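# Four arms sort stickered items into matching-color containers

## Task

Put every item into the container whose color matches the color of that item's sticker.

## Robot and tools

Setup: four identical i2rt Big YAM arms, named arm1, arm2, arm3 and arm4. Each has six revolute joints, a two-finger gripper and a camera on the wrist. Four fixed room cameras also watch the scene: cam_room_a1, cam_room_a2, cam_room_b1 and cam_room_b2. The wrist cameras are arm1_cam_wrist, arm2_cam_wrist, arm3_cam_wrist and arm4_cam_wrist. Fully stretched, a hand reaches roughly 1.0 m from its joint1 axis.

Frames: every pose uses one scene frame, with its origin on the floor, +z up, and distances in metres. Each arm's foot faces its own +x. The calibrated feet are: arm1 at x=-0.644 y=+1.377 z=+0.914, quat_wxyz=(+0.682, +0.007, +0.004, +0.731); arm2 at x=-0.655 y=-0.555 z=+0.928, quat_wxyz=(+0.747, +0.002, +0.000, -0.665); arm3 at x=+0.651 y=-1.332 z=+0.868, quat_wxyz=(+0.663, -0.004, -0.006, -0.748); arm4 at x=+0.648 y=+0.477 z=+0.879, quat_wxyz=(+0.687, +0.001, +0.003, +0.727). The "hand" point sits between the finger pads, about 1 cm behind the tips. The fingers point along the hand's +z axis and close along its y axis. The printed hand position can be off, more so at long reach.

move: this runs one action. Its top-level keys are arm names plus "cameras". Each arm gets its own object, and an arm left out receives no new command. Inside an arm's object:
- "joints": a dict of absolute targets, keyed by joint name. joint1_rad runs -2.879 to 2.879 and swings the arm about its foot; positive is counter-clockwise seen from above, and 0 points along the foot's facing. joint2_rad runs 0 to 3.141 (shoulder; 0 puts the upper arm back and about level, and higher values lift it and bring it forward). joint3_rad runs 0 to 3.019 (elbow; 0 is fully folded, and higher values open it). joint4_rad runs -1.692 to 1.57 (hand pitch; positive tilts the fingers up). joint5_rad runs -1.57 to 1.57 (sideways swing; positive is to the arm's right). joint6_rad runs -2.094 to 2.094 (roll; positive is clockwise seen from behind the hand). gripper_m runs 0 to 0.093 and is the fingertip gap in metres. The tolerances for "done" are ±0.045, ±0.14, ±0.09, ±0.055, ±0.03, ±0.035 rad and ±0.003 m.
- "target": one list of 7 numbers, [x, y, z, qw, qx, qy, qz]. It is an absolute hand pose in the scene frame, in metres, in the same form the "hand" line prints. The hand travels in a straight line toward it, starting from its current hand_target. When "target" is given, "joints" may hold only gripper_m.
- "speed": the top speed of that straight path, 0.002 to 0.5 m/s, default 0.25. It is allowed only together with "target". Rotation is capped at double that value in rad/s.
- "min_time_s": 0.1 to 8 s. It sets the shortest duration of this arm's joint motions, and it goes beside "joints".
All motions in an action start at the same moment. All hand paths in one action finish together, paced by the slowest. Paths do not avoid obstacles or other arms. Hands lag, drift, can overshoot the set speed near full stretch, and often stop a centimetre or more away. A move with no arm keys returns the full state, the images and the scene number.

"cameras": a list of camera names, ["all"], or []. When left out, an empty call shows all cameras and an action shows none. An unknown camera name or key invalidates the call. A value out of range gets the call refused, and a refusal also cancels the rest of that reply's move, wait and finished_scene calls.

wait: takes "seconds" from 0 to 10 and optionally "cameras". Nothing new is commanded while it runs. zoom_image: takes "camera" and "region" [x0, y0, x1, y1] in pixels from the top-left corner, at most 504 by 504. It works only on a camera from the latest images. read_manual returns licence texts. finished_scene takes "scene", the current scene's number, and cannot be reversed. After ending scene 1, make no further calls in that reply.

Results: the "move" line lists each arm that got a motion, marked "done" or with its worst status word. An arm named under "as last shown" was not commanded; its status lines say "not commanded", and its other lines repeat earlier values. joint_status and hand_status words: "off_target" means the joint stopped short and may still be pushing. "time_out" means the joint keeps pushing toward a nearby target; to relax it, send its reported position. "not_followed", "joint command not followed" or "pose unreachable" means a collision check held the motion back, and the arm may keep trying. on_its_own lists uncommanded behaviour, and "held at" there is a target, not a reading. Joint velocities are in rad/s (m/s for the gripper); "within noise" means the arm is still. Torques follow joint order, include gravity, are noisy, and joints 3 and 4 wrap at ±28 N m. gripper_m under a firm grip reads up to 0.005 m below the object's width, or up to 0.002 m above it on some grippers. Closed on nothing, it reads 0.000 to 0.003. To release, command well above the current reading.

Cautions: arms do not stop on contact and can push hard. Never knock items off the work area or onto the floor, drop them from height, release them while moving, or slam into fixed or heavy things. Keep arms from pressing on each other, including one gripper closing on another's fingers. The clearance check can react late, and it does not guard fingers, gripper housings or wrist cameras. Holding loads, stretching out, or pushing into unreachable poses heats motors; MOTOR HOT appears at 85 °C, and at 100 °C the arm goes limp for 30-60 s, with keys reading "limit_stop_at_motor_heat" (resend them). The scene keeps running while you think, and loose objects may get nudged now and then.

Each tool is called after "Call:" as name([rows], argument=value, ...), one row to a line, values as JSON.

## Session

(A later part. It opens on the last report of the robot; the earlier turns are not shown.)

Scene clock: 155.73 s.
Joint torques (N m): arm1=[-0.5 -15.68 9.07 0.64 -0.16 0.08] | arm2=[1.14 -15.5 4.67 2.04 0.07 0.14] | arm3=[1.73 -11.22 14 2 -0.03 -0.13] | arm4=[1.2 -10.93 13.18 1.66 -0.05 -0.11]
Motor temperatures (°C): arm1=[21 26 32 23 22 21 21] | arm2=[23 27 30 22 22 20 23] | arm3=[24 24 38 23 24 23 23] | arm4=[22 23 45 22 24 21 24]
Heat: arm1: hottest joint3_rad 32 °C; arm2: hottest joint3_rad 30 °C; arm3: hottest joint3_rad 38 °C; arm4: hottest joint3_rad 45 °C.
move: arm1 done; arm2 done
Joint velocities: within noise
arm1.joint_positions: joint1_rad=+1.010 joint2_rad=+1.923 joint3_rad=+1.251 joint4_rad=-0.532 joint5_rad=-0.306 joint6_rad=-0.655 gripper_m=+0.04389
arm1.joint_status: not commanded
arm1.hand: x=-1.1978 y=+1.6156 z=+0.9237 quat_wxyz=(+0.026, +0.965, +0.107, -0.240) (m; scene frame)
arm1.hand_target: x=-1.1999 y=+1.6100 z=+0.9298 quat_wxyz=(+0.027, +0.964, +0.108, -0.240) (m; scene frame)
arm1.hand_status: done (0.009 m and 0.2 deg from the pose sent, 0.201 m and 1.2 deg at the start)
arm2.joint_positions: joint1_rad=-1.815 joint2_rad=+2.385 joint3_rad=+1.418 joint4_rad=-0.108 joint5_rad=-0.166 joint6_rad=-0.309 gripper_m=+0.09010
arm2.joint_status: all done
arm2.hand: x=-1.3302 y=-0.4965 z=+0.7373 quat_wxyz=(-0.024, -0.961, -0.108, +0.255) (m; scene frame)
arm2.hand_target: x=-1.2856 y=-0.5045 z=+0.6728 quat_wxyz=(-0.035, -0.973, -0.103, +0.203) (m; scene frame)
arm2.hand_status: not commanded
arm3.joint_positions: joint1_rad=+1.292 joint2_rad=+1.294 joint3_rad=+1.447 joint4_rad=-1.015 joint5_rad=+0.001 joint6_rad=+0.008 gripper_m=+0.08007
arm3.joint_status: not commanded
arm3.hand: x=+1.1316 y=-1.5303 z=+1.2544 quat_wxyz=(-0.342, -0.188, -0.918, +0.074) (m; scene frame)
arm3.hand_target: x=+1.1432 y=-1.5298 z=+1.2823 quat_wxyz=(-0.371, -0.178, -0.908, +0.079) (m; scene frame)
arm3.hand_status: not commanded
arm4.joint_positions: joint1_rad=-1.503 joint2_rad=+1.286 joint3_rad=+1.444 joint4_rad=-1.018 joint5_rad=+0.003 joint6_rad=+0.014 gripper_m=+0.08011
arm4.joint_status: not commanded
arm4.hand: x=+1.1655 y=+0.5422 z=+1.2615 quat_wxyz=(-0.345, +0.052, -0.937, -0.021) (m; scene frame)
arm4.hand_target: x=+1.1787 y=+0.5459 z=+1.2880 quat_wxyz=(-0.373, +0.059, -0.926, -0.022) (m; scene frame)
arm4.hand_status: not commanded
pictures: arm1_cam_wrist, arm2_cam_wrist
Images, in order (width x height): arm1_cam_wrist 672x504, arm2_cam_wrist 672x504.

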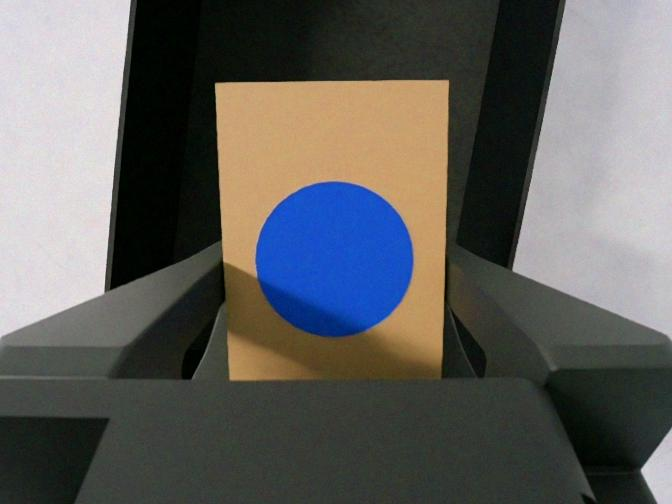

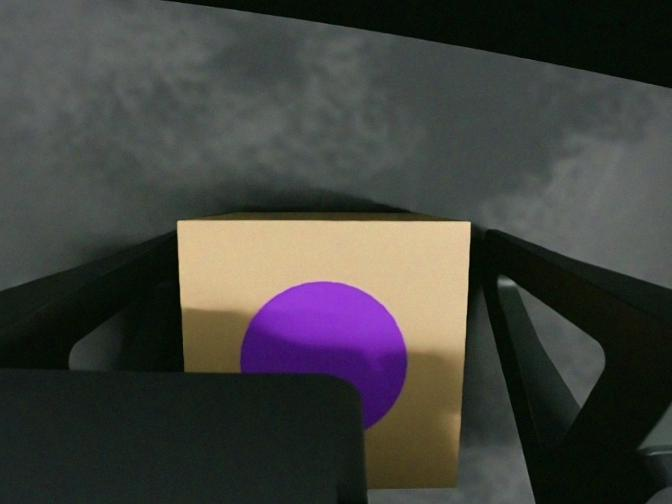

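Call:
move(arm2={"target":[-1.314,-0.497,0.742,-0.0264,-0.9643,-0.1056,0.2404],"speed":0.1}, cameras=["arm2_cam_wrist"])

Call:
zoom_image(camera="arm2_cam_wrist", region=[120, 150, 560, 400])

Scene clock: 166.90 s.
Joint torques (N m): arm1=[-0.67 -16.15 9.1 0.64 -0.18 0.11] | arm2=[0.62 -24.35 5.81 1.05 -0.01 0.07] | arm3=[1.73 -11.34 14.01 1.96 -0.01 -0.12] | arm4=[0.67 -10.7 13.12 1.78 -0.06 -0.11]
Motor temperatures (°C): arm1=[21 26 32 23 22 21 22] | arm2=[23 26 30 22 22 20 23] | arm3=[24 25 38 23 24 23 23] | arm4=[22 23 46 22 24 21 24]
Heat: arm1: hottest joint3_rad 32 °C; arm2: hottest joint3_rad 30 °C; arm3: hottest joint3_rad 38 °C; arm4: hottest joint3_rad 46 °C.
move: arm2 done
Joint velocities: within noise
arm1, arm3, arm4: as last shown
arm2.joint_positions: joint1_rad=-1.815 joint2_rad=+2.367 joint3_rad=+1.391 joint4_rad=-0.113 joint5_rad=-0.167 joint6_rad=-0.309 gripper_m=+0.09010
arm2.joint_status: not commanded
arm2.hand: x=-1.3205 y=-0.4980 z=+0.7396 quat_wxyz=(-0.026, -0.962, -0.108, +0.248) (m; scene frame)
arm2.hand_target: x=-1.3142 y=-0.4971 z=+0.7420 quat_wxyz=(-0.026, -0.964, -0.106, +0.241) (m; scene frame)
arm2.hand_status: done (0.007 m and 1.0 deg from the pose sent, 0.017 m and 1.8 deg at the start)
pictures: arm2_cam_wrist
Images, in order (width x height): arm2_cam_wrist 672x504.

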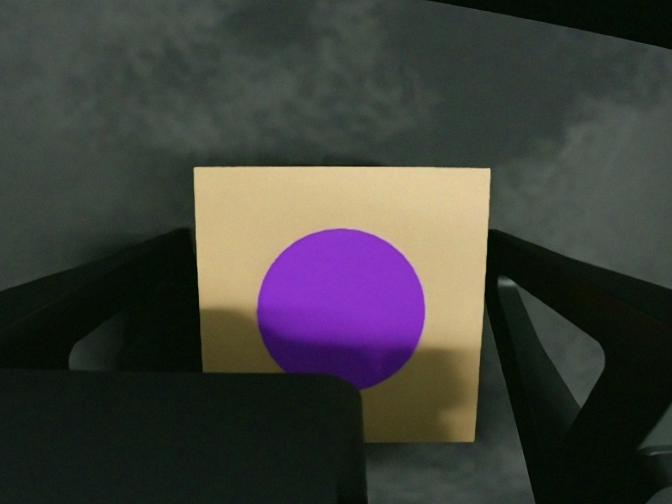

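Scaled by 1.145.

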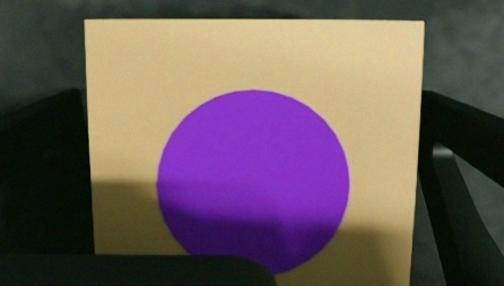

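Call:
move(arm1={"joints":{"joint1_rad":0,"joint2_rad":0.5,"joint3_rad":1.0,"joint4_rad":-1.35,"joint5_rad":0,"joint6_rad":0},"min_time_s":4}, arm2={"joints":{"gripper_m":0.05}}, cameras=["arm2_cam_wrist","arm1_cam_wrist"])

Scene clock: 196.17 s.
Joint torques (N m): arm1=[-2.61 4.07 10.58 1.09 0.1 0.12] | arm2=[0.73 -24.35 5.81 1.02 -0.06 0.08] | arm3=[1.79 -11.22 14.05 2 -0.02 -0.13] | arm4=[1.08 -10.58 13.23 1.7 -0.03 -0.11]
Motor temperatures (°C): arm1=[21 27 32 23 21 21 22] | arm2=[23 27 29 22 22 20 23] | arm3=[24 25 38 23 24 23 23] | arm4=[22 23 46 22 24 21 24]
Heat: arm1: hottest joint3_rad 32 °C; arm2: hottest joint3_rad 29 °C; arm3: hottest joint3_rad 38 °C; arm4: hottest joint3_rad 46 °C.
move: arm1 done; arm2 off_target
Joint velocities: within noise
arm1.joint_positions: joint1_rad=+0.009 joint2_rad=+0.500 joint3_rad=+0.999 joint4_rad=-1.341 joint5_rad=-0.002 joint6_rad=-0.009 gripper_m=+0.04394
arm1.joint_status: all done
arm1.hand: x=-0.6550 y=+1.5982 z=+1.2842 quat_wxyz=(-0.239, +0.686, -0.633, -0.267) (m; scene frame)
arm1.hand_target: x=-0.6527 y=+1.5968 z=+1.2834 quat_wxyz=(-0.237, +0.682, -0.640, -0.264) (m; scene frame)
arm1.hand_status: not commanded
arm2.joint_positions: joint1_rad=-1.815 joint2_rad=+2.367 joint3_rad=+1.391 joint4_rad=-0.114 joint5_rad=-0.167 joint6_rad=-0.309 gripper_m=+0.05298
arm2.joint_status: gripper_m off_target (ended at +0.05301, target +0.05000)
arm2.hand: x=-1.3204 y=-0.4979 z=+0.7395 quat_wxyz=(-0.026, -0.962, -0.108, +0.248) (m; scene frame)
arm2.hand_target: x=-1.3142 y=-0.4971 z=+0.7419 quat_wxyz=(-0.026, -0.964, -0.106, +0.241) (m; scene frame)
arm2.hand_status: not commanded
arm3, arm4: as last shown
pictures: arm1_cam_wrist, arm2_cam_wrist
Images, in order (width x height): arm1_cam_wrist 672x504, arm2_cam_wrist 672x504.

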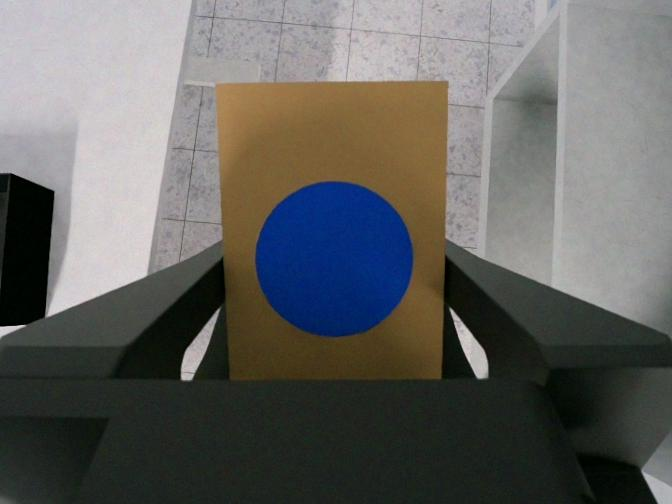

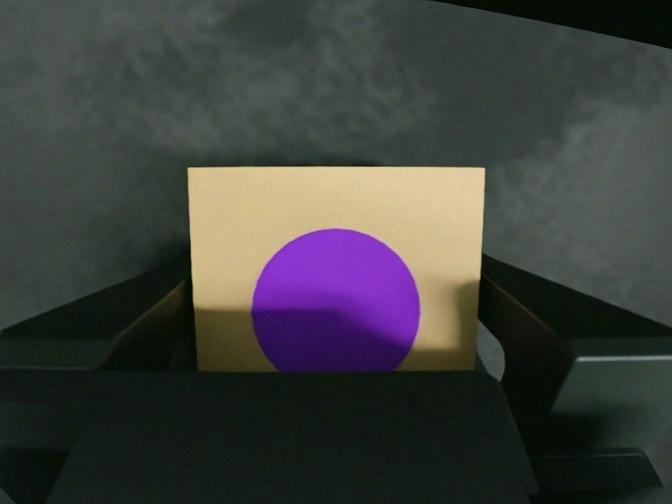

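Call:
move(arm1={"joints":{"joint1_rad":-2.36},"min_time_s":4.5}, arm2={"target":[-1.29,-0.495,0.93,-0.0264,-0.9643,-0.1056,0.2404],"speed":0.12}, cameras=["arm2_cam_wrist","arm1_cam_wrist"])

Scene clock: 206.77 s.
Joint torques (N m): arm1=[-2.26 3.55 10.63 0.96 0.09 0.1] | arm2=[-0.09 -21.36 8.46 1.13 -0.27 -0.02] | arm3=[1.67 -11.46 14.02 2.02 -0.02 -0.13] | arm4=[1.14 -10.34 13.24 1.63 -0.03 -0.06]
Motor temperatures (°C): arm1=[21 26 32 23 21 21 22] | arm2=[23 27 29 22 22 20 23] | arm3=[24 25 39 23 24 23 23] | arm4=[22 23 47 22 24 21 24]
Heat: arm1: hottest joint3_rad 32 °C; arm2: hottest joint3_rad 29 °C; arm3: hottest joint3_rad 39 °C; arm4: hottest joint3_rad 47 °C.
move: arm1 done; arm2 done
Joint velocities: within noise
arm1.joint_positions: joint1_rad=-2.354 joint2_rad=+0.500 joint3_rad=+0.999 joint4_rad=-1.341 joint5_rad=-0.001 joint6_rad=-0.008 gripper_m=+0.04401
arm1.joint_status: all done
arm1.hand: x=-0.4701 y=+1.2303 z=+1.2803 quat_wxyz=(-0.326, -0.323, -0.879, +0.127) (m; scene frame)
arm1.hand_target: x=-0.4723 y=+1.2302 z=+1.2796 quat_wxyz=(-0.323, -0.329, -0.878, +0.126) (m; scene frame)
arm1.hand_status: not commanded
arm2.joint_positions: joint1_rad=-1.817 joint2_rad=+1.959 joint3_rad=+1.300 joint4_rad=-0.434 joint5_rad=-0.167 joint6_rad=-0.309 gripper_m=+0.05298
arm2.joint_status: not commanded
arm2.hand: x=-1.2964 y=-0.5007 z=+0.9303 quat_wxyz=(-0.026, -0.963, -0.107, +0.247) (m; scene frame)
arm2.hand_target: x=-1.2902 y=-0.4952 z=+0.9301 quat_wxyz=(-0.026, -0.964, -0.106, +0.241) (m; scene frame)
arm2.hand_status: done (0.009 m and 0.7 deg from the pose sent, 0.193 m and 0.9 deg at the start)
arm3, arm4: as last shown
pictures: arm1_cam_wrist, arm2_cam_wrist
Images, in order (width x height): arm1_cam_wrist 672x504, arm2_cam_wrist 672x504.

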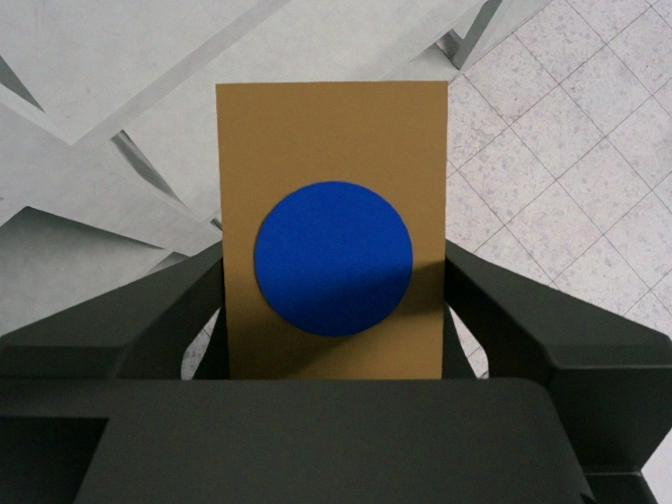

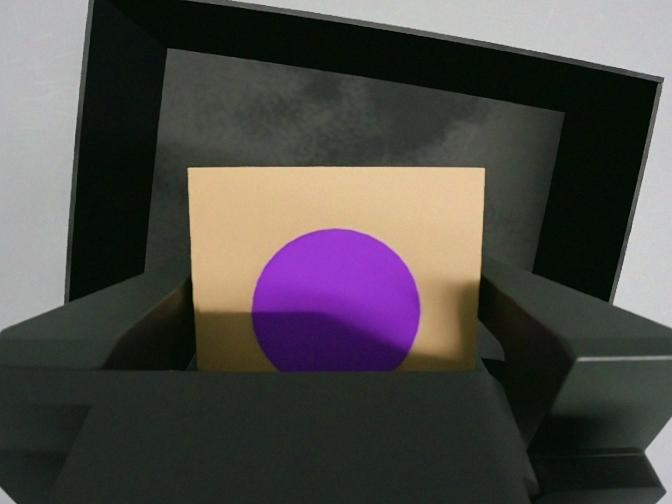

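Call:
move(arm1={"target":[-0.306,1.080,1.13,0.2264,0.3414,0.9082,-0.0851],"speed":0.15}, arm2={"joints":{"joint1_rad":0,"joint2_rad":0.5,"joint3_rad":1.0,"joint4_rad":-1.35,"joint5_rad":0,"joint6_rad":0},"min_time_s":5}, cameras=["arm1_cam_wrist","arm2_cam_wrist","cam_room_b2"])

Scene clock: 220.87 s.
Joint torques (N m): arm1=[-2.84 -6.89 16.95 1.8 -0.06 0.07] | arm2=[1.32 0.09 9.61 1.61 0.14 0.22] | arm3=[1.73 -11.16 13.97 2.03 -0.03 -0.12] | arm4=[0.62 -10.46 13.09 1.72 -0.03 -0.08]
Motor temperatures (°C): arm1=[21 25 33 23 21 21 22] | arm2=[23 27 29 22 22 20 24] | arm3=[24 25 39 23 24 23 23] | arm4=[22 23 47 22 24 21 24]
Heat: arm1: hottest joint3_rad 33 °C; arm2: hottest joint3_rad 29 °C; arm3: hottest joint3_rad 39 °C; arm4: hottest joint3_rad 47 °C.
move: arm1 off_target; arm2 done
Joint velocities: within noise
arm1.joint_positions: joint1_rad=-2.358 joint2_rad=+1.206 joint3_rad=+0.957 joint4_rad=-0.908 joint5_rad=-0.010 joint6_rad=-0.008 gripper_m=+0.04401
arm1.joint_status: not commanded
arm1.hand: x=-0.3238 y=+1.1014 z=+1.0954 quat_wxyz=(-0.186, -0.339, -0.920, +0.070) (m; scene frame)
arm1.hand_target: x=-0.3080 y=+1.0819 z=+1.1307 quat_wxyz=(-0.226, -0.341, -0.908, +0.085) (m; scene frame)
arm1.hand_status: off_target (0.044 m and 5.1 deg from the pose sent, 0.269 m and 13.0 deg at the start)
arm2.joint_positions: joint1_rad=-0.006 joint2_rad=+0.505 joint3_rad=+1.011 joint4_rad=-1.338 joint5_rad=-0.003 joint6_rad=-0.016 gripper_m=+0.05299
arm2.joint_status: all done
arm2.hand: x=-0.6308 y=-0.7795 z=+1.3023 quat_wxyz=(-0.268, -0.617, -0.700, +0.240) (m; scene frame)
arm2.hand_target: x=-0.6305 y=-0.7760 z=+1.2958 quat_wxyz=(-0.263, -0.623, -0.699, +0.233) (m; scene frame)
arm2.hand_status: not commanded
arm3, arm4: as last shown
pictures: arm1_cam_wrist, arm2_cam_wrist, cam_room_b2
Images, in order (width x height): arm1_cam_wrist 672x504, arm2_cam_wrist 672x504, cam_room_b2 672x504.

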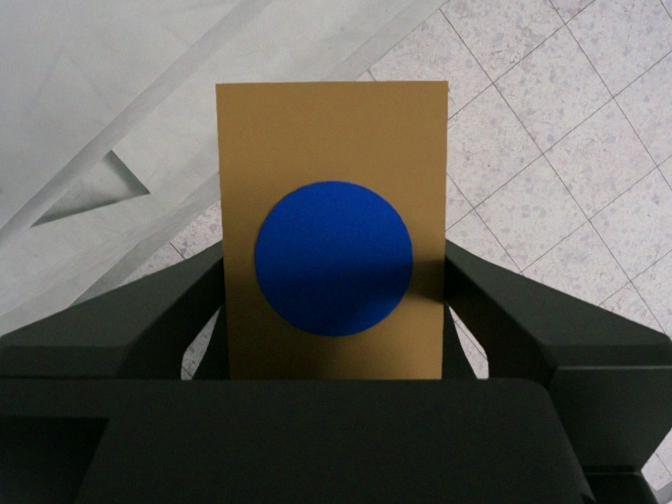

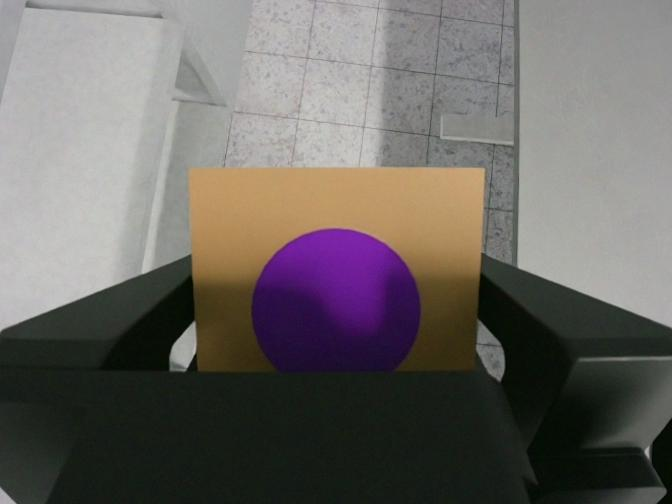

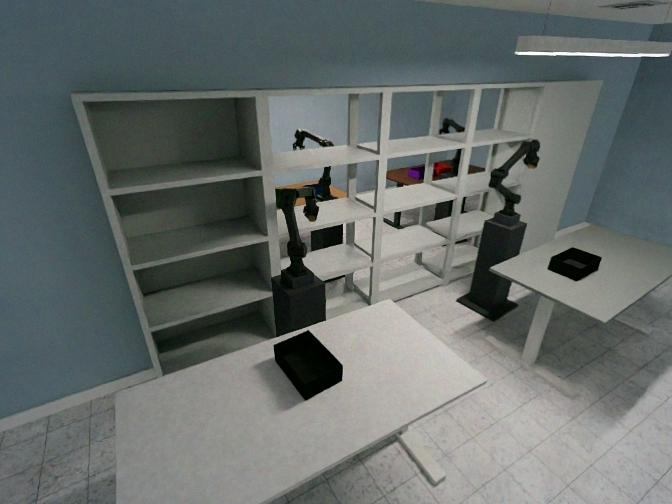

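Call:
move(arm1={"target":[-0.03,0.838,1.125,0.2264,0.3414,0.9082,-0.0851],"speed":0.15}, arm2={"joints":{"joint1_rad":0.918},"min_time_s":3}, cameras=["arm1_cam_wrist","arm2_cam_wrist","cam_room_b2","cam_room_a2"])

Scene clock: 228.87 s.
Joint torques (N m): arm1=[-2.37 -21.01 17.62 0.77 0.01 0.11] | arm2=[1.2 -0.03 9.59 1.63 0.08 0.22] | arm3=[1.67 -11.28 13.97 1.98 -0.02 -0.13] | arm4=[1.08 -10.4 13.08 1.81 -0.03 -0.11]
Motor temperatures (°C): arm1=[21 25 35 23 21 21 22] | arm2=[23 27 30 22 22 20 24] | arm3=[24 25 39 23 24 23 23] | arm4=[22 23 47 22 24 21 24]
Heat: arm1: hottest joint3_rad 35 °C; arm2: hottest joint3_rad 30 °C; arm3: hottest joint3_rad 39 °C; arm4: hottest joint3_rad 47 °C.
move: arm1 off_target; arm2 done
Joint velocities: within noise
arm1.joint_positions: joint1_rad=-2.358 joint2_rad=+2.252 joint3_rad=+2.348 joint4_rad=-1.214 joint5_rad=-0.010 joint6_rad=-0.008 gripper_m=+0.04401
arm1.joint_status: not commanded
arm1.hand: x=-0.0363 y=+0.8501 z=+1.0986 quat_wxyz=(-0.204, -0.338, -0.916, +0.076) (m; scene frame)
arm1.hand_target: x=-0.0313 y=+0.8393 z=+1.1249 quat_wxyz=(-0.227, -0.341, -0.908, +0.085) (m; scene frame)
arm1.hand_status: off_target (0.030 m and 2.9 deg from the pose sent, 0.396 m and 5.1 deg at the start)
arm2.joint_positions: joint1_rad=+0.912 joint2_rad=+0.505 joint3_rad=+1.011 joint4_rad=-1.338 joint5_rad=-0.002 joint6_rad=-0.015 gripper_m=+0.05299
arm2.joint_status: all done
arm2.hand: x=-0.4636 y=-0.6724 z=+1.3029 quat_wxyz=(-0.348, -0.243, -0.900, +0.097) (m; scene frame)
arm2.hand_target: x=-0.4660 y=-0.6697 z=+1.2964 quat_wxyz=(-0.340, -0.248, -0.902, +0.092) (m; scene frame)
arm2.hand_status: not commanded
arm3, arm4: as last shown
pictures: arm1_cam_wrist, arm2_cam_wrist, cam_room_a2, cam_room_b2
Images, in order (width x height): arm1_cam_wrist 672x504, arm2_cam_wrist 672x504, cam_room_a2 672x504, cam_room_b2 672x504.

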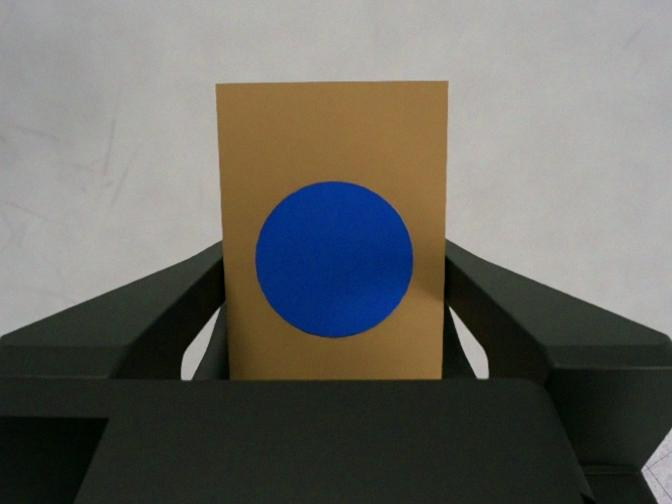

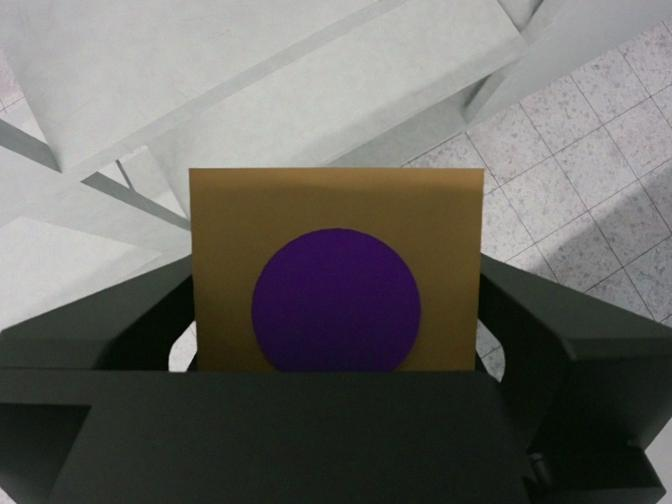

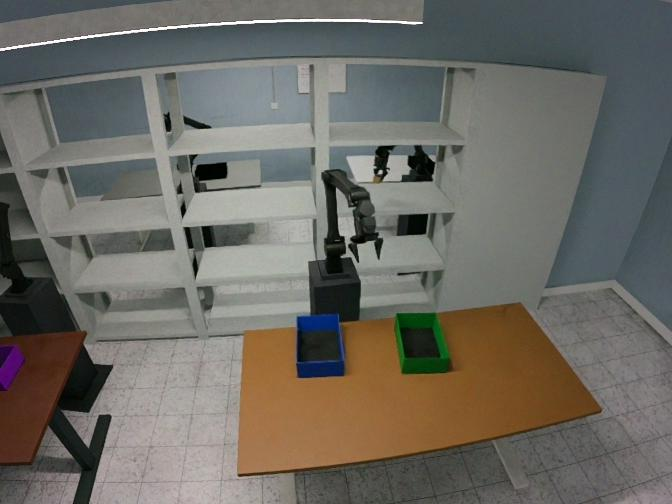

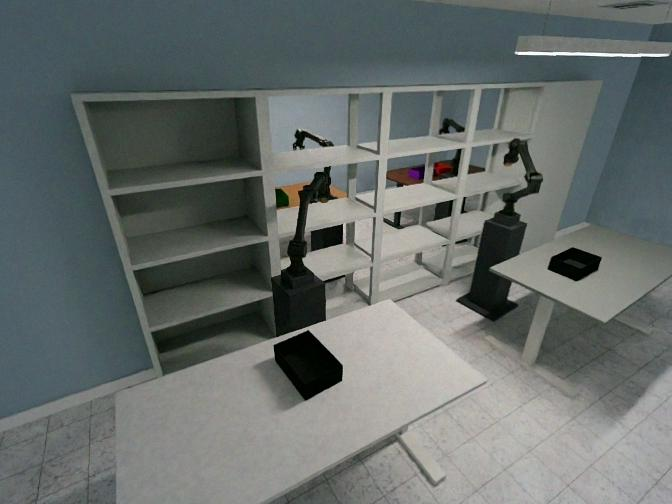

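Call:
move(arm1={"target":[-0.03,0.838,1.045,0.2264,0.3414,0.9082,-0.0851],"speed":0.08}, arm2={"target":[-0.268,-0.785,1.14,0.2333,0.2573,0.9356,-0.0641],"speed":0.15}, cameras=["arm1_cam_wrist","cam_room_a2"])

Call:
zoom_image(camera="cam_room_a2", region=[320, 120, 480, 240])

Scene clock: 243.13 s.
Joint torques (N m): arm1=[-2.78 -21.71 11.85 1.76 0.03 0.11] | arm2=[1.44 -10.11 16.31 2.43 0.13 0.22] | arm3=[1.67 -11.34 14 2.02 -0.02 -0.13] | arm4=[0.91 -10.05 13.08 1.81 -0.03 -0.11]
Motor temperatures (°C): arm1=[21 27 38 23 21 21 22] | arm2=[23 27 31 22 22 20 24] | arm3=[24 25 39 23 24 23 23] | arm4=[22 23 48 22 24 21 24]
Heat: arm1: hottest joint3_rad 38 °C; arm2: hottest joint3_rad 31 °C; arm3: hottest joint3_rad 39 °C; arm4: hottest joint3_rad 48 °C.
move: arm1 done; arm2 off_target
Joint velocities: within noise
arm1.joint_positions: joint1_rad=-2.358 joint2_rad=+2.252 joint3_rad=+2.199 joint4_rad=-1.033 joint5_rad=-0.010 joint6_rad=-0.008 gripper_m=+0.04401
arm1.joint_status: not commanded
arm1.hand: x=-0.0310 y=+0.8448 z=+1.0449 quat_wxyz=(-0.218, -0.336, -0.912, +0.082) (m; scene frame)
arm1.hand_target: x=-0.0300 y=+0.8382 z=+1.0450 quat_wxyz=(-0.226, -0.341, -0.908, +0.085) (m; scene frame)
arm1.hand_status: done (0.007 m and 1.3 deg from the pose sent, 0.055 m and 2.9 deg at the start)
arm2.joint_positions: joint1_rad=+0.914 joint2_rad=+1.222 joint3_rad=+0.953 joint4_rad=-0.896 joint5_rad=+0.002 joint6_rad=-0.011 gripper_m=+0.05299
arm2.joint_status: not commanded
arm2.hand: x=-0.2935 y=-0.7736 z=+1.1086 quat_wxyz=(-0.194, -0.256, -0.945, +0.054) (m; scene frame)
arm2.hand_target: x=-0.2703 y=-0.7837 z=+1.1407 quat_wxyz=(-0.234, -0.257, -0.935, +0.064) (m; scene frame)
arm2.hand_status: off_target (0.042 m and 4.7 deg from the pose sent, 0.278 m and 14.3 deg at the start)
arm3, arm4: as last shown
pictures: arm1_cam_wrist, cam_room_a2
Images, in order (width x height): arm1_cam_wrist 672x504, cam_room_a2 672x504.

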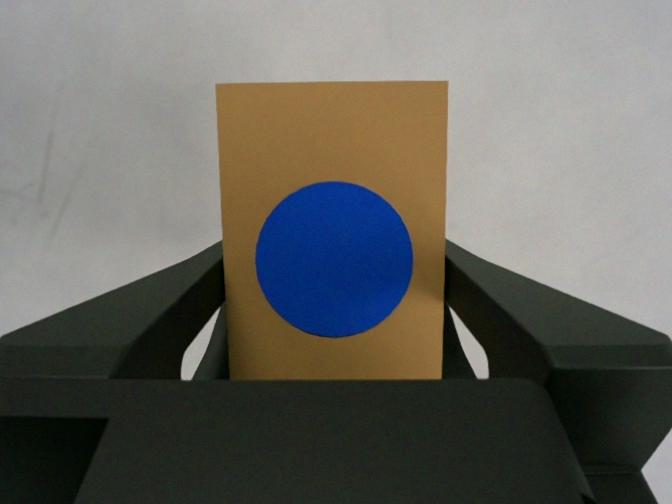

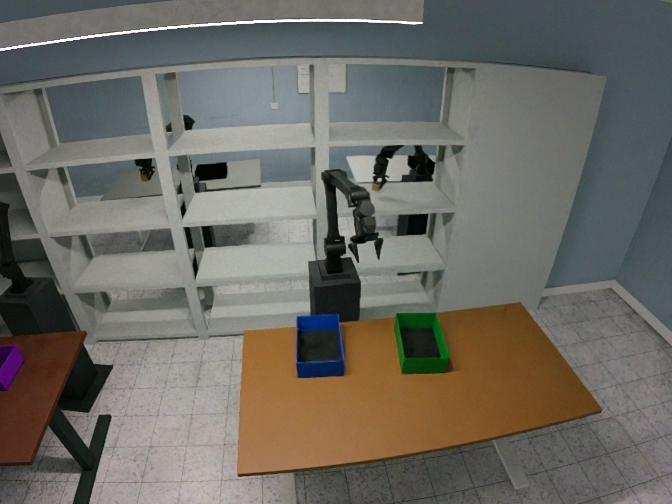

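Scaled by 3.150.

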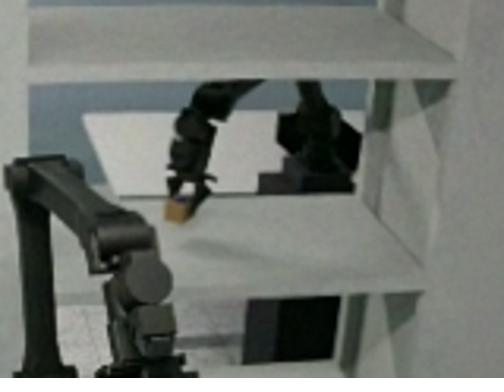

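Call:
move(arm1={"target":[-0.03,0.838,1.016,0.2264,0.3414,0.9082,-0.0851],"speed":0.05}, arm2={"target":[0.018,-0.956,1.14,0.2333,0.2573,0.9356,-0.0641],"speed":0.15}, cameras=["arm1_cam_wrist","cam_room_a2","cam_room_a1"])

Call:
zoom_image(camera="cam_room_a2", region=[320, 120, 480, 240])

Scene clock: 251.47 s.
Joint torques (N m): arm1=[-2.61 -20.66 11.45 1.85 0.07 0.13] | arm2=[1.26 -22.95 17.09 1.07 0.09 0.18] | arm3=[1.73 -11.16 14.01 2 -0.02 -0.13] | arm4=[0.85 -10.7 13.22 1.7 -0.06 -0.12]
Motor temperatures (°C): arm1=[21 27 37 23 21 21 23] | arm2=[23 27 33 22 22 20 24] | arm3=[24 25 39 23 24 23 23] | arm4=[22 23 48 22 24 21 24]
Heat: arm1: hottest joint3_rad 37 °C; arm2: hottest joint3_rad 33 °C; arm3: hottest joint3_rad 39 °C; arm4: hottest joint3_rad 48 °C.
move: arm1 done; arm2 off_target
Joint velocities: within noise
arm1.joint_positions: joint1_rad=-2.358 joint2_rad=+2.253 joint3_rad=+2.142 joint4_rad=-0.965 joint5_rad=-0.010 joint6_rad=-0.008 gripper_m=+0.04401
arm1.joint_status: not commanded
arm1.hand: x=-0.0307 y=+0.8444 z=+1.0242 quat_wxyz=(-0.223, -0.336, -0.911, +0.084) (m; scene frame)
arm1.hand_target: x=-0.0301 y=+0.8383 z=+1.0160 quat_wxyz=(-0.226, -0.341, -0.908, +0.085) (m; scene frame)
arm1.hand_status: done (0.010 m and 0.8 deg from the pose sent, 0.030 m and 1.3 deg at the start)
arm2.joint_positions: joint1_rad=+0.914 joint2_rad=+2.116 joint3_rad=+2.121 joint4_rad=-1.114 joint5_rad=+0.002 joint6_rad=-0.011 gripper_m=+0.05299
arm2.joint_status: not commanded
arm2.hand: x=+0.0035 y=-0.9516 z=+1.1270 quat_wxyz=(-0.220, -0.255, -0.940, +0.061) (m; scene frame)
arm2.hand_target: x=+0.0168 y=-0.9554 z=+1.1400 quat_wxyz=(-0.234, -0.257, -0.935, +0.064) (m; scene frame)
arm2.hand_status: off_target (0.020 m and 1.6 deg from the pose sent, 0.362 m and 4.8 deg at the start)
arm3, arm4: as last shown
pictures: arm1_cam_wrist, cam_room_a1, cam_room_a2
Images, in order (width x height): arm1_cam_wrist 672x504, cam_room_a1 672x504, cam_room_a2 672x504.

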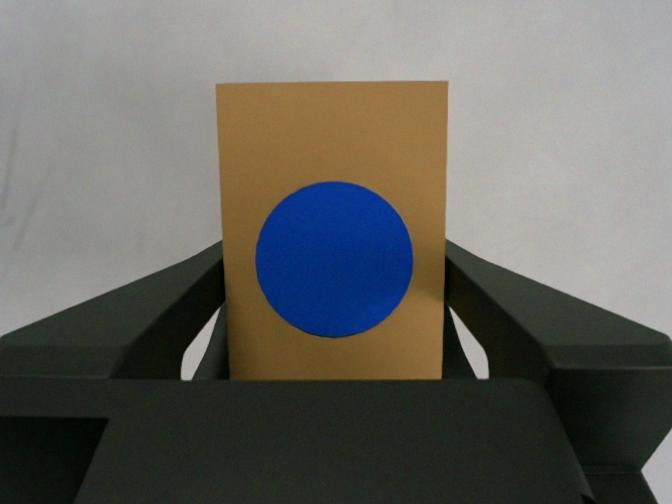

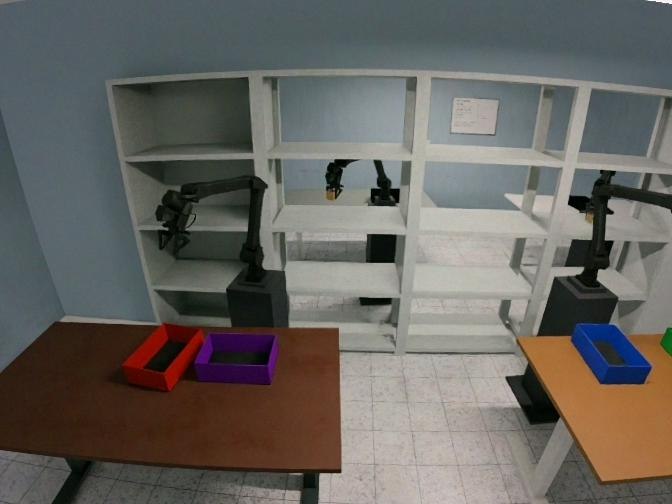

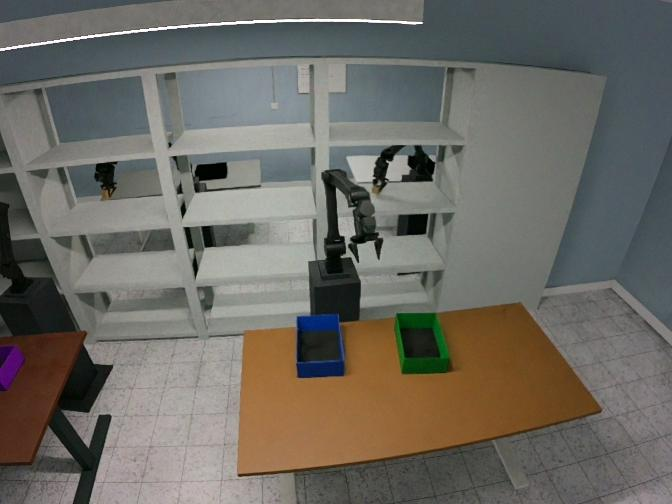

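Scaled by 3.150.

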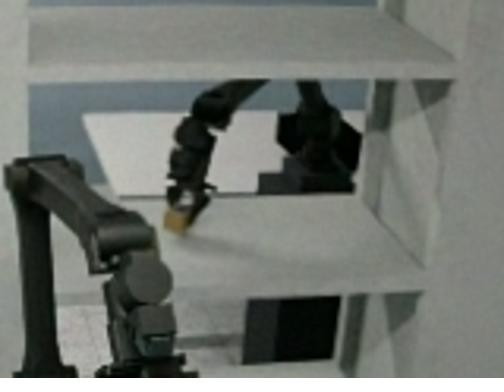

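Call:
move(arm1={"target":[-0.03,0.838,1.002,0.2264,0.3414,0.9082,-0.0851],"speed":0.04}, arm2={"target":[0.020,-0.957,1.055,0.2333,0.2573,0.9356,-0.0641],"speed":0.1}, cameras=["arm2_cam_wrist","cam_room_a2"])

Call:
zoom_image(camera="cam_room_a2", region=[340, 140, 440, 220])

Call:
move(arm1={"target":[-0.03,0.838,0.990,0.2264,0.3414,0.9082,-0.0851],"speed":0.04}, arm2={"target":[0.020,-0.957,1.030,0.2333,0.2573,0.9356,-0.0641],"speed":0.05}, cameras=["arm2_cam_wrist","cam_room_a2"])

Call:
zoom_image(camera="cam_room_a2", region=[340, 140, 440, 220])

Scene clock: 261.73 s.
Joint torques (N m): arm1=[-2.43 -20.72 11.56 1.85 0.09 0.14] | arm2=[1.26 -23.47 10.8 2.62 0.09 0.18] | arm3=[1.85 -11.16 14 2.02 -0.03 -0.13] | arm4=[1.32 -10.75 13.16 1.73 -0.05 -0.1]
Motor temperatures (°C): arm1=[21 27 36 23 21 21 23] | arm2=[23 28 35 22 22 20 24] | arm3=[24 25 39 23 24 23 23] | arm4=[22 23 48 22 24 21 24]
Heat: arm1: hottest joint3_rad 36 °C; arm2: hottest joint3_rad 35 °C; arm3: hottest joint3_rad 39 °C; arm4: hottest joint3_rad 48 °C.
move: arm1 done; arm2 off_target
Joint velocities: within noise
arm1.joint_positions: joint1_rad=-2.358 joint2_rad=+2.261 joint3_rad=+2.119 joint4_rad=-0.934 joint5_rad=-0.010 joint6_rad=-0.008 gripper_m=+0.04401
arm1.joint_status: not commanded
arm1.hand: x=-0.0307 y=+0.8442 z=+1.0095 quat_wxyz=(-0.223, -0.336, -0.911, +0.084) (m; scene frame)
arm1.hand_target: x=-0.0301 y=+0.8382 z=+1.0020 quat_wxyz=(-0.226, -0.341, -0.908, +0.085) (m; scene frame)
arm1.hand_status: done (0.010 m and 0.9 deg from the pose sent, 0.023 m and 0.8 deg at the start)
arm2.joint_positions: joint1_rad=+0.914 joint2_rad=+2.144 joint3_rad=+2.019 joint4_rad=-0.949 joint5_rad=+0.002 joint6_rad=-0.011 gripper_m=+0.05299
arm2.joint_status: not commanded
arm2.hand: x=+0.0147 y=-0.9580 z=+1.0742 quat_wxyz=(-0.237, -0.254, -0.935, +0.066) (m; scene frame)
arm2.hand_target: x=+0.0193 y=-0.9568 z=+1.0550 quat_wxyz=(-0.233, -0.257, -0.936, +0.064) (m; scene frame)
arm2.hand_status: off_target (0.020 m and 0.6 deg from the pose sent, 0.074 m and 1.6 deg at the start)
arm3.joint_positions: joint1_rad=+1.292 joint2_rad=+1.294 joint3_rad=+1.447 joint4_rad=-1.015 joint5_rad=+0.001 joint6_rad=+0.008 gripper_m=+0.08007
arm3.joint_status: not commanded
arm3.hand: x=+1.1316 y=-1.5303 z=+1.2544 quat_wxyz=(-0.342, -0.188, -0.918, +0.074) (m; scene frame)
arm3.hand_target: x=+1.1432 y=-1.5298 z=+1.2823 quat_wxyz=(-0.371, -0.178, -0.908, +0.079) (m; scene frame)
arm3.hand_status: not commanded
arm4.joint_positions: joint1_rad=-1.503 joint2_rad=+1.286 joint3_rad=+1.444 joint4_rad=-1.018 joint5_rad=+0.003 joint6_rad=+0.014 gripper_m=+0.08011
arm4.joint_status: not commanded
arm4.hand: x=+1.1655 y=+0.5422 z=+1.2615 quat_wxyz=(-0.345, +0.052, -0.937, -0.021) (m; scene frame)
arm4.hand_target: x=+1.1787 y=+0.5459 z=+1.2880 quat_wxyz=(-0.373, +0.059, -0.926, -0.022) (m; scene frame)
arm4.hand_status: not commanded
pictures: arm2_cam_wrist, cam_room_a2
Images, in order (width x height): arm2_cam_wrist 672x504, cam_room_a2 672x504.

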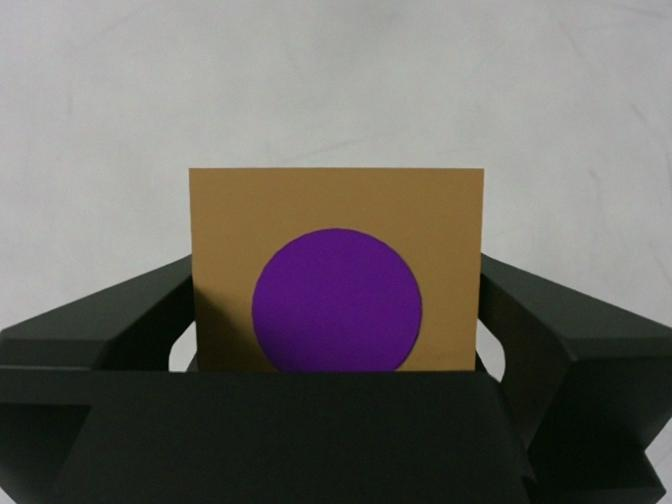

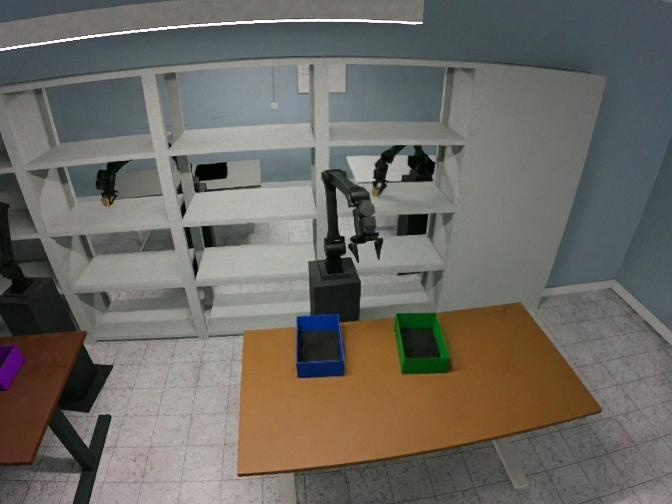

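Scaled by 5.040.

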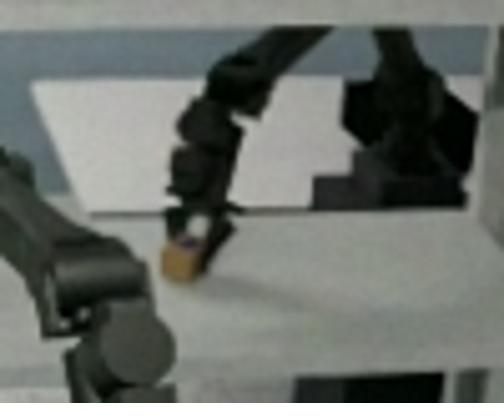

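Scene clock: 262.77 s.
Joint torques (N m): arm1=[-2.08 -20.95 11.1 1.81 0.05 0.12] | arm2=[1.2 -22.89 10.44 2.63 0.1 0.17] | arm3=[1.61 -11.34 14.04 1.98 -0.04 -0.13] | arm4=[1.08 -10.34 13.16 1.68 -0.05 -0.09]
Motor temperatures (°C): arm1=[21 27 36 23 21 21 23] | arm2=[23 28 35 22 22 20 24] | arm3=[24 25 39 23 24 23 23] | arm4=[22 23 48 22 24 21 24]
Heat: arm1: hottest joint3_rad 36 °C; arm2: hottest joint3_rad 35 °C; arm3: hottest joint3_rad 39 °C; arm4: hottest joint3_rad 48 °C.
move: arm1 off_target; arm2 off_target
Joint velocities: within noise
arm1.joint_positions: joint1_rad=-2.358 joint2_rad=+2.264 joint3_rad=+2.104 joint4_rad=-0.907 joint5_rad=-0.010 joint6_rad=-0.007 gripper_m=+0.04401
arm1.joint_status: not commanded
arm1.hand: x=-0.0294 y=+0.8430 z=+1.0037 quat_wxyz=(-0.227, -0.335, -0.910, +0.085) (m; scene frame)
arm1.hand_target: x=-0.0302 y=+0.8384 z=+0.9899 quat_wxyz=(-0.226, -0.341, -0.908, +0.085) (m; scene frame)
arm1.hand_status: off_target (0.015 m and 0.7 deg from the pose sent, 0.020 m and 0.9 deg at the start)
arm2.joint_positions: joint1_rad=+0.914 joint2_rad=+2.152 joint3_rad=+1.980 joint4_rad=-0.892 joint5_rad=+0.002 joint6_rad=-0.011 gripper_m=+0.05299
arm2.joint_status: not commanded
arm2.hand: x=+0.0163 y=-0.9589 z=+1.0554 quat_wxyz=(-0.242, -0.254, -0.934, +0.067) (m; scene frame)
arm2.hand_target: x=+0.0191 y=-0.9567 z=+1.0302 quat_wxyz=(-0.233, -0.257, -0.936, +0.064) (m; scene frame)
arm2.hand_status: off_target (0.026 m and 1.1 deg from the pose sent, 0.045 m and 0.6 deg at the start)
arm3, arm4: as last shown
pictures: arm2_cam_wrist, cam_room_a2
Images, in order (width x height): arm2_cam_wrist 672x504, cam_room_a2 672x504.

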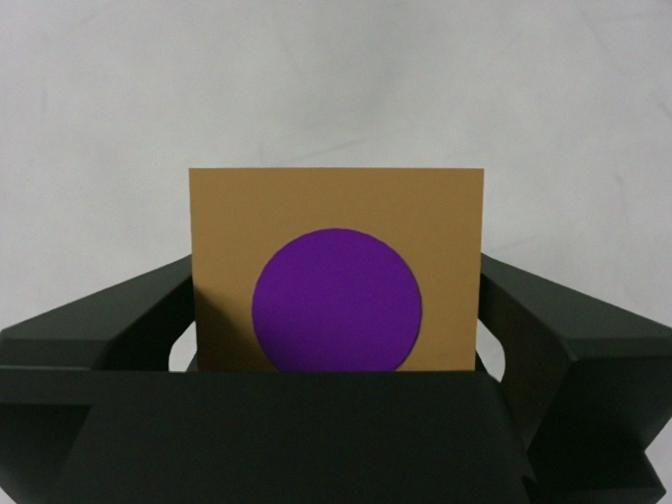

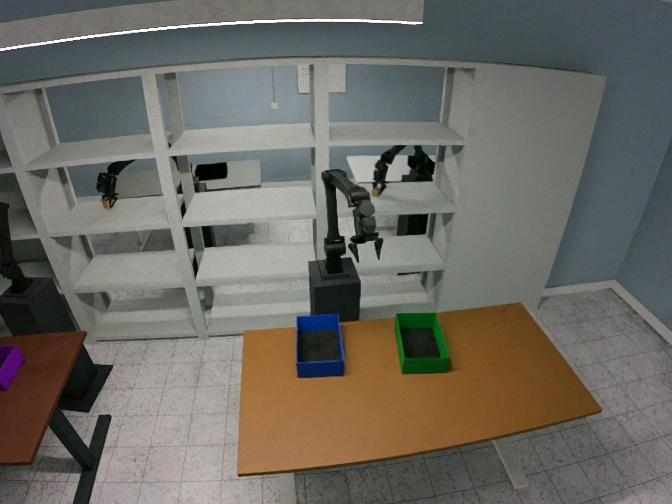

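Scaled by 5.040.

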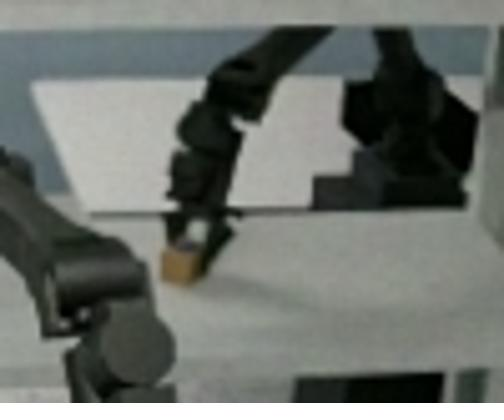

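Call:
move(arm1={"target":[-0.03,0.838,0.982,0.2264,0.3414,0.9082,-0.0851],"speed":0.04}, arm2={"target":[0.018,-0.956,1.003,0.2333,0.2573,0.9356,-0.0641],"speed":0.05}, cameras=["arm2_cam_wrist","cam_room_a2","cam_room_a1"])

Call:
zoom_image(camera="cam_room_a2", region=[340, 140, 440, 220])

Call:
zoom_image(camera="cam_room_a1", region=[270, 140, 390, 230])

Scene clock: 269.33 s.
Joint torques (N m): arm1=[-2.55 -20.13 10.4 1.99 0.05 0.12] | arm2=[1.26 -23 10.37 2.61 0.09 0.18] | arm3=[1.67 -11.34 13.97 1.96 -0.02 -0.13] | arm4=[1.26 -10.99 13.23 1.65 -0.04 -0.1]
Motor temperatures (°C): arm1=[21 27 36 23 21 21 23] | arm2=[23 28 34 22 22 20 24] | arm3=[24 25 39 23 24 23 23] | arm4=[22 23 48 22 24 21 24]
Heat: arm1: hottest joint3_rad 36 °C; arm2: hottest joint3_rad 34 °C; arm3: hottest joint3_rad 39 °C; arm4: hottest joint3_rad 48 °C.
move: arm1 off_target; arm2 off_target
Joint velocities: within noise
arm1.joint_positions: joint1_rad=-2.358 joint2_rad=+2.264 joint3_rad=+2.099 joint4_rad=-0.890 joint5_rad=-0.010 joint6_rad=-0.007 gripper_m=+0.04401
arm1.joint_status: not commanded
arm1.hand: x=-0.0278 y=+0.8415 z=+1.0030 quat_wxyz=(-0.233, -0.335, -0.909, +0.087) (m; scene frame)
arm1.hand_target: x=-0.0304 y=+0.8385 z=+0.9821 quat_wxyz=(-0.226, -0.341, -0.908, +0.085) (m; scene frame)
arm1.hand_status: off_target (0.021 m and 1.1 deg from the pose sent, 0.022 m and 0.7 deg at the start)
arm2.joint_positions: joint1_rad=+0.914 joint2_rad=+2.167 joint3_rad=+1.930 joint4_rad=-0.829 joint5_rad=+0.002 joint6_rad=-0.011 gripper_m=+0.05299
arm2.joint_status: not commanded
arm2.hand: x=+0.0151 y=-0.9581 z=+1.0270 quat_wxyz=(-0.241, -0.254, -0.934, +0.067) (m; scene frame)
arm2.hand_target: x=+0.0171 y=-0.9557 z=+1.0032 quat_wxyz=(-0.233, -0.257, -0.936, +0.064) (m; scene frame)
arm2.hand_status: off_target (0.024 m and 1.0 deg from the pose sent, 0.053 m and 1.1 deg at the start)
arm3, arm4: as last shown
pictures: arm2_cam_wrist, cam_room_a1, cam_room_a2
Images, in order (width x height): arm2_cam_wrist 672x504, cam_room_a1 672x504, cam_room_a2 672x504.

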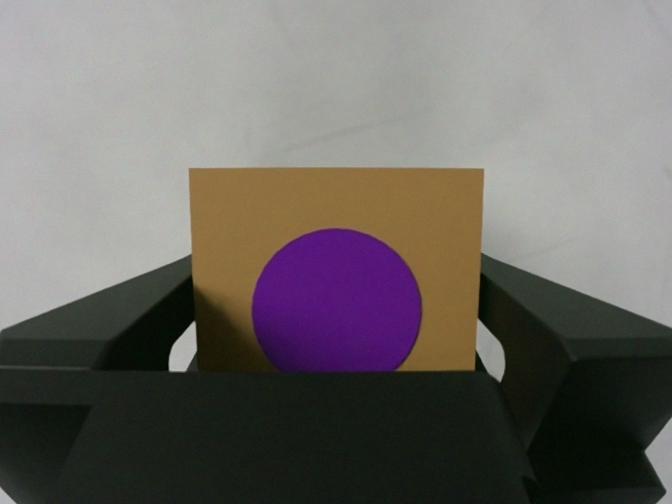

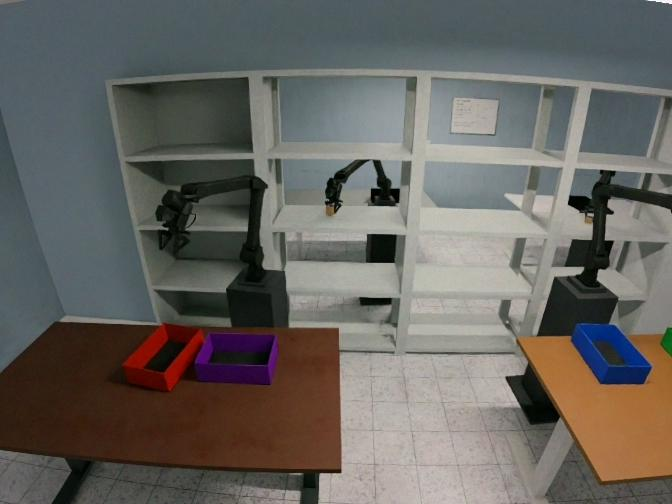

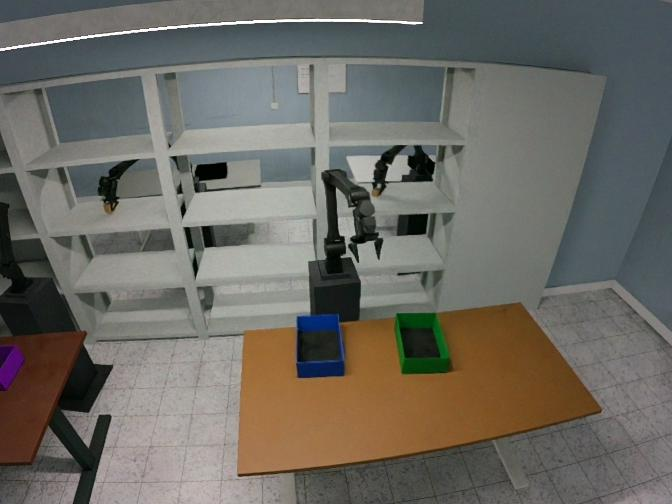

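Scaled by 5.040.

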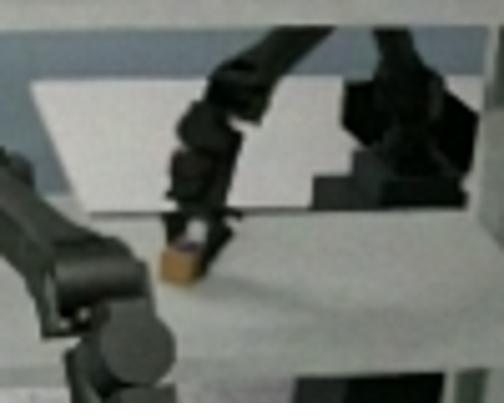

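Scaled by 4.200.

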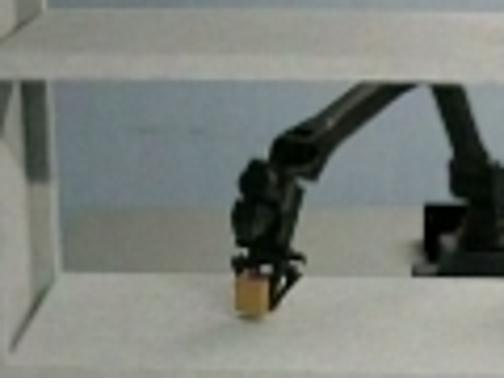

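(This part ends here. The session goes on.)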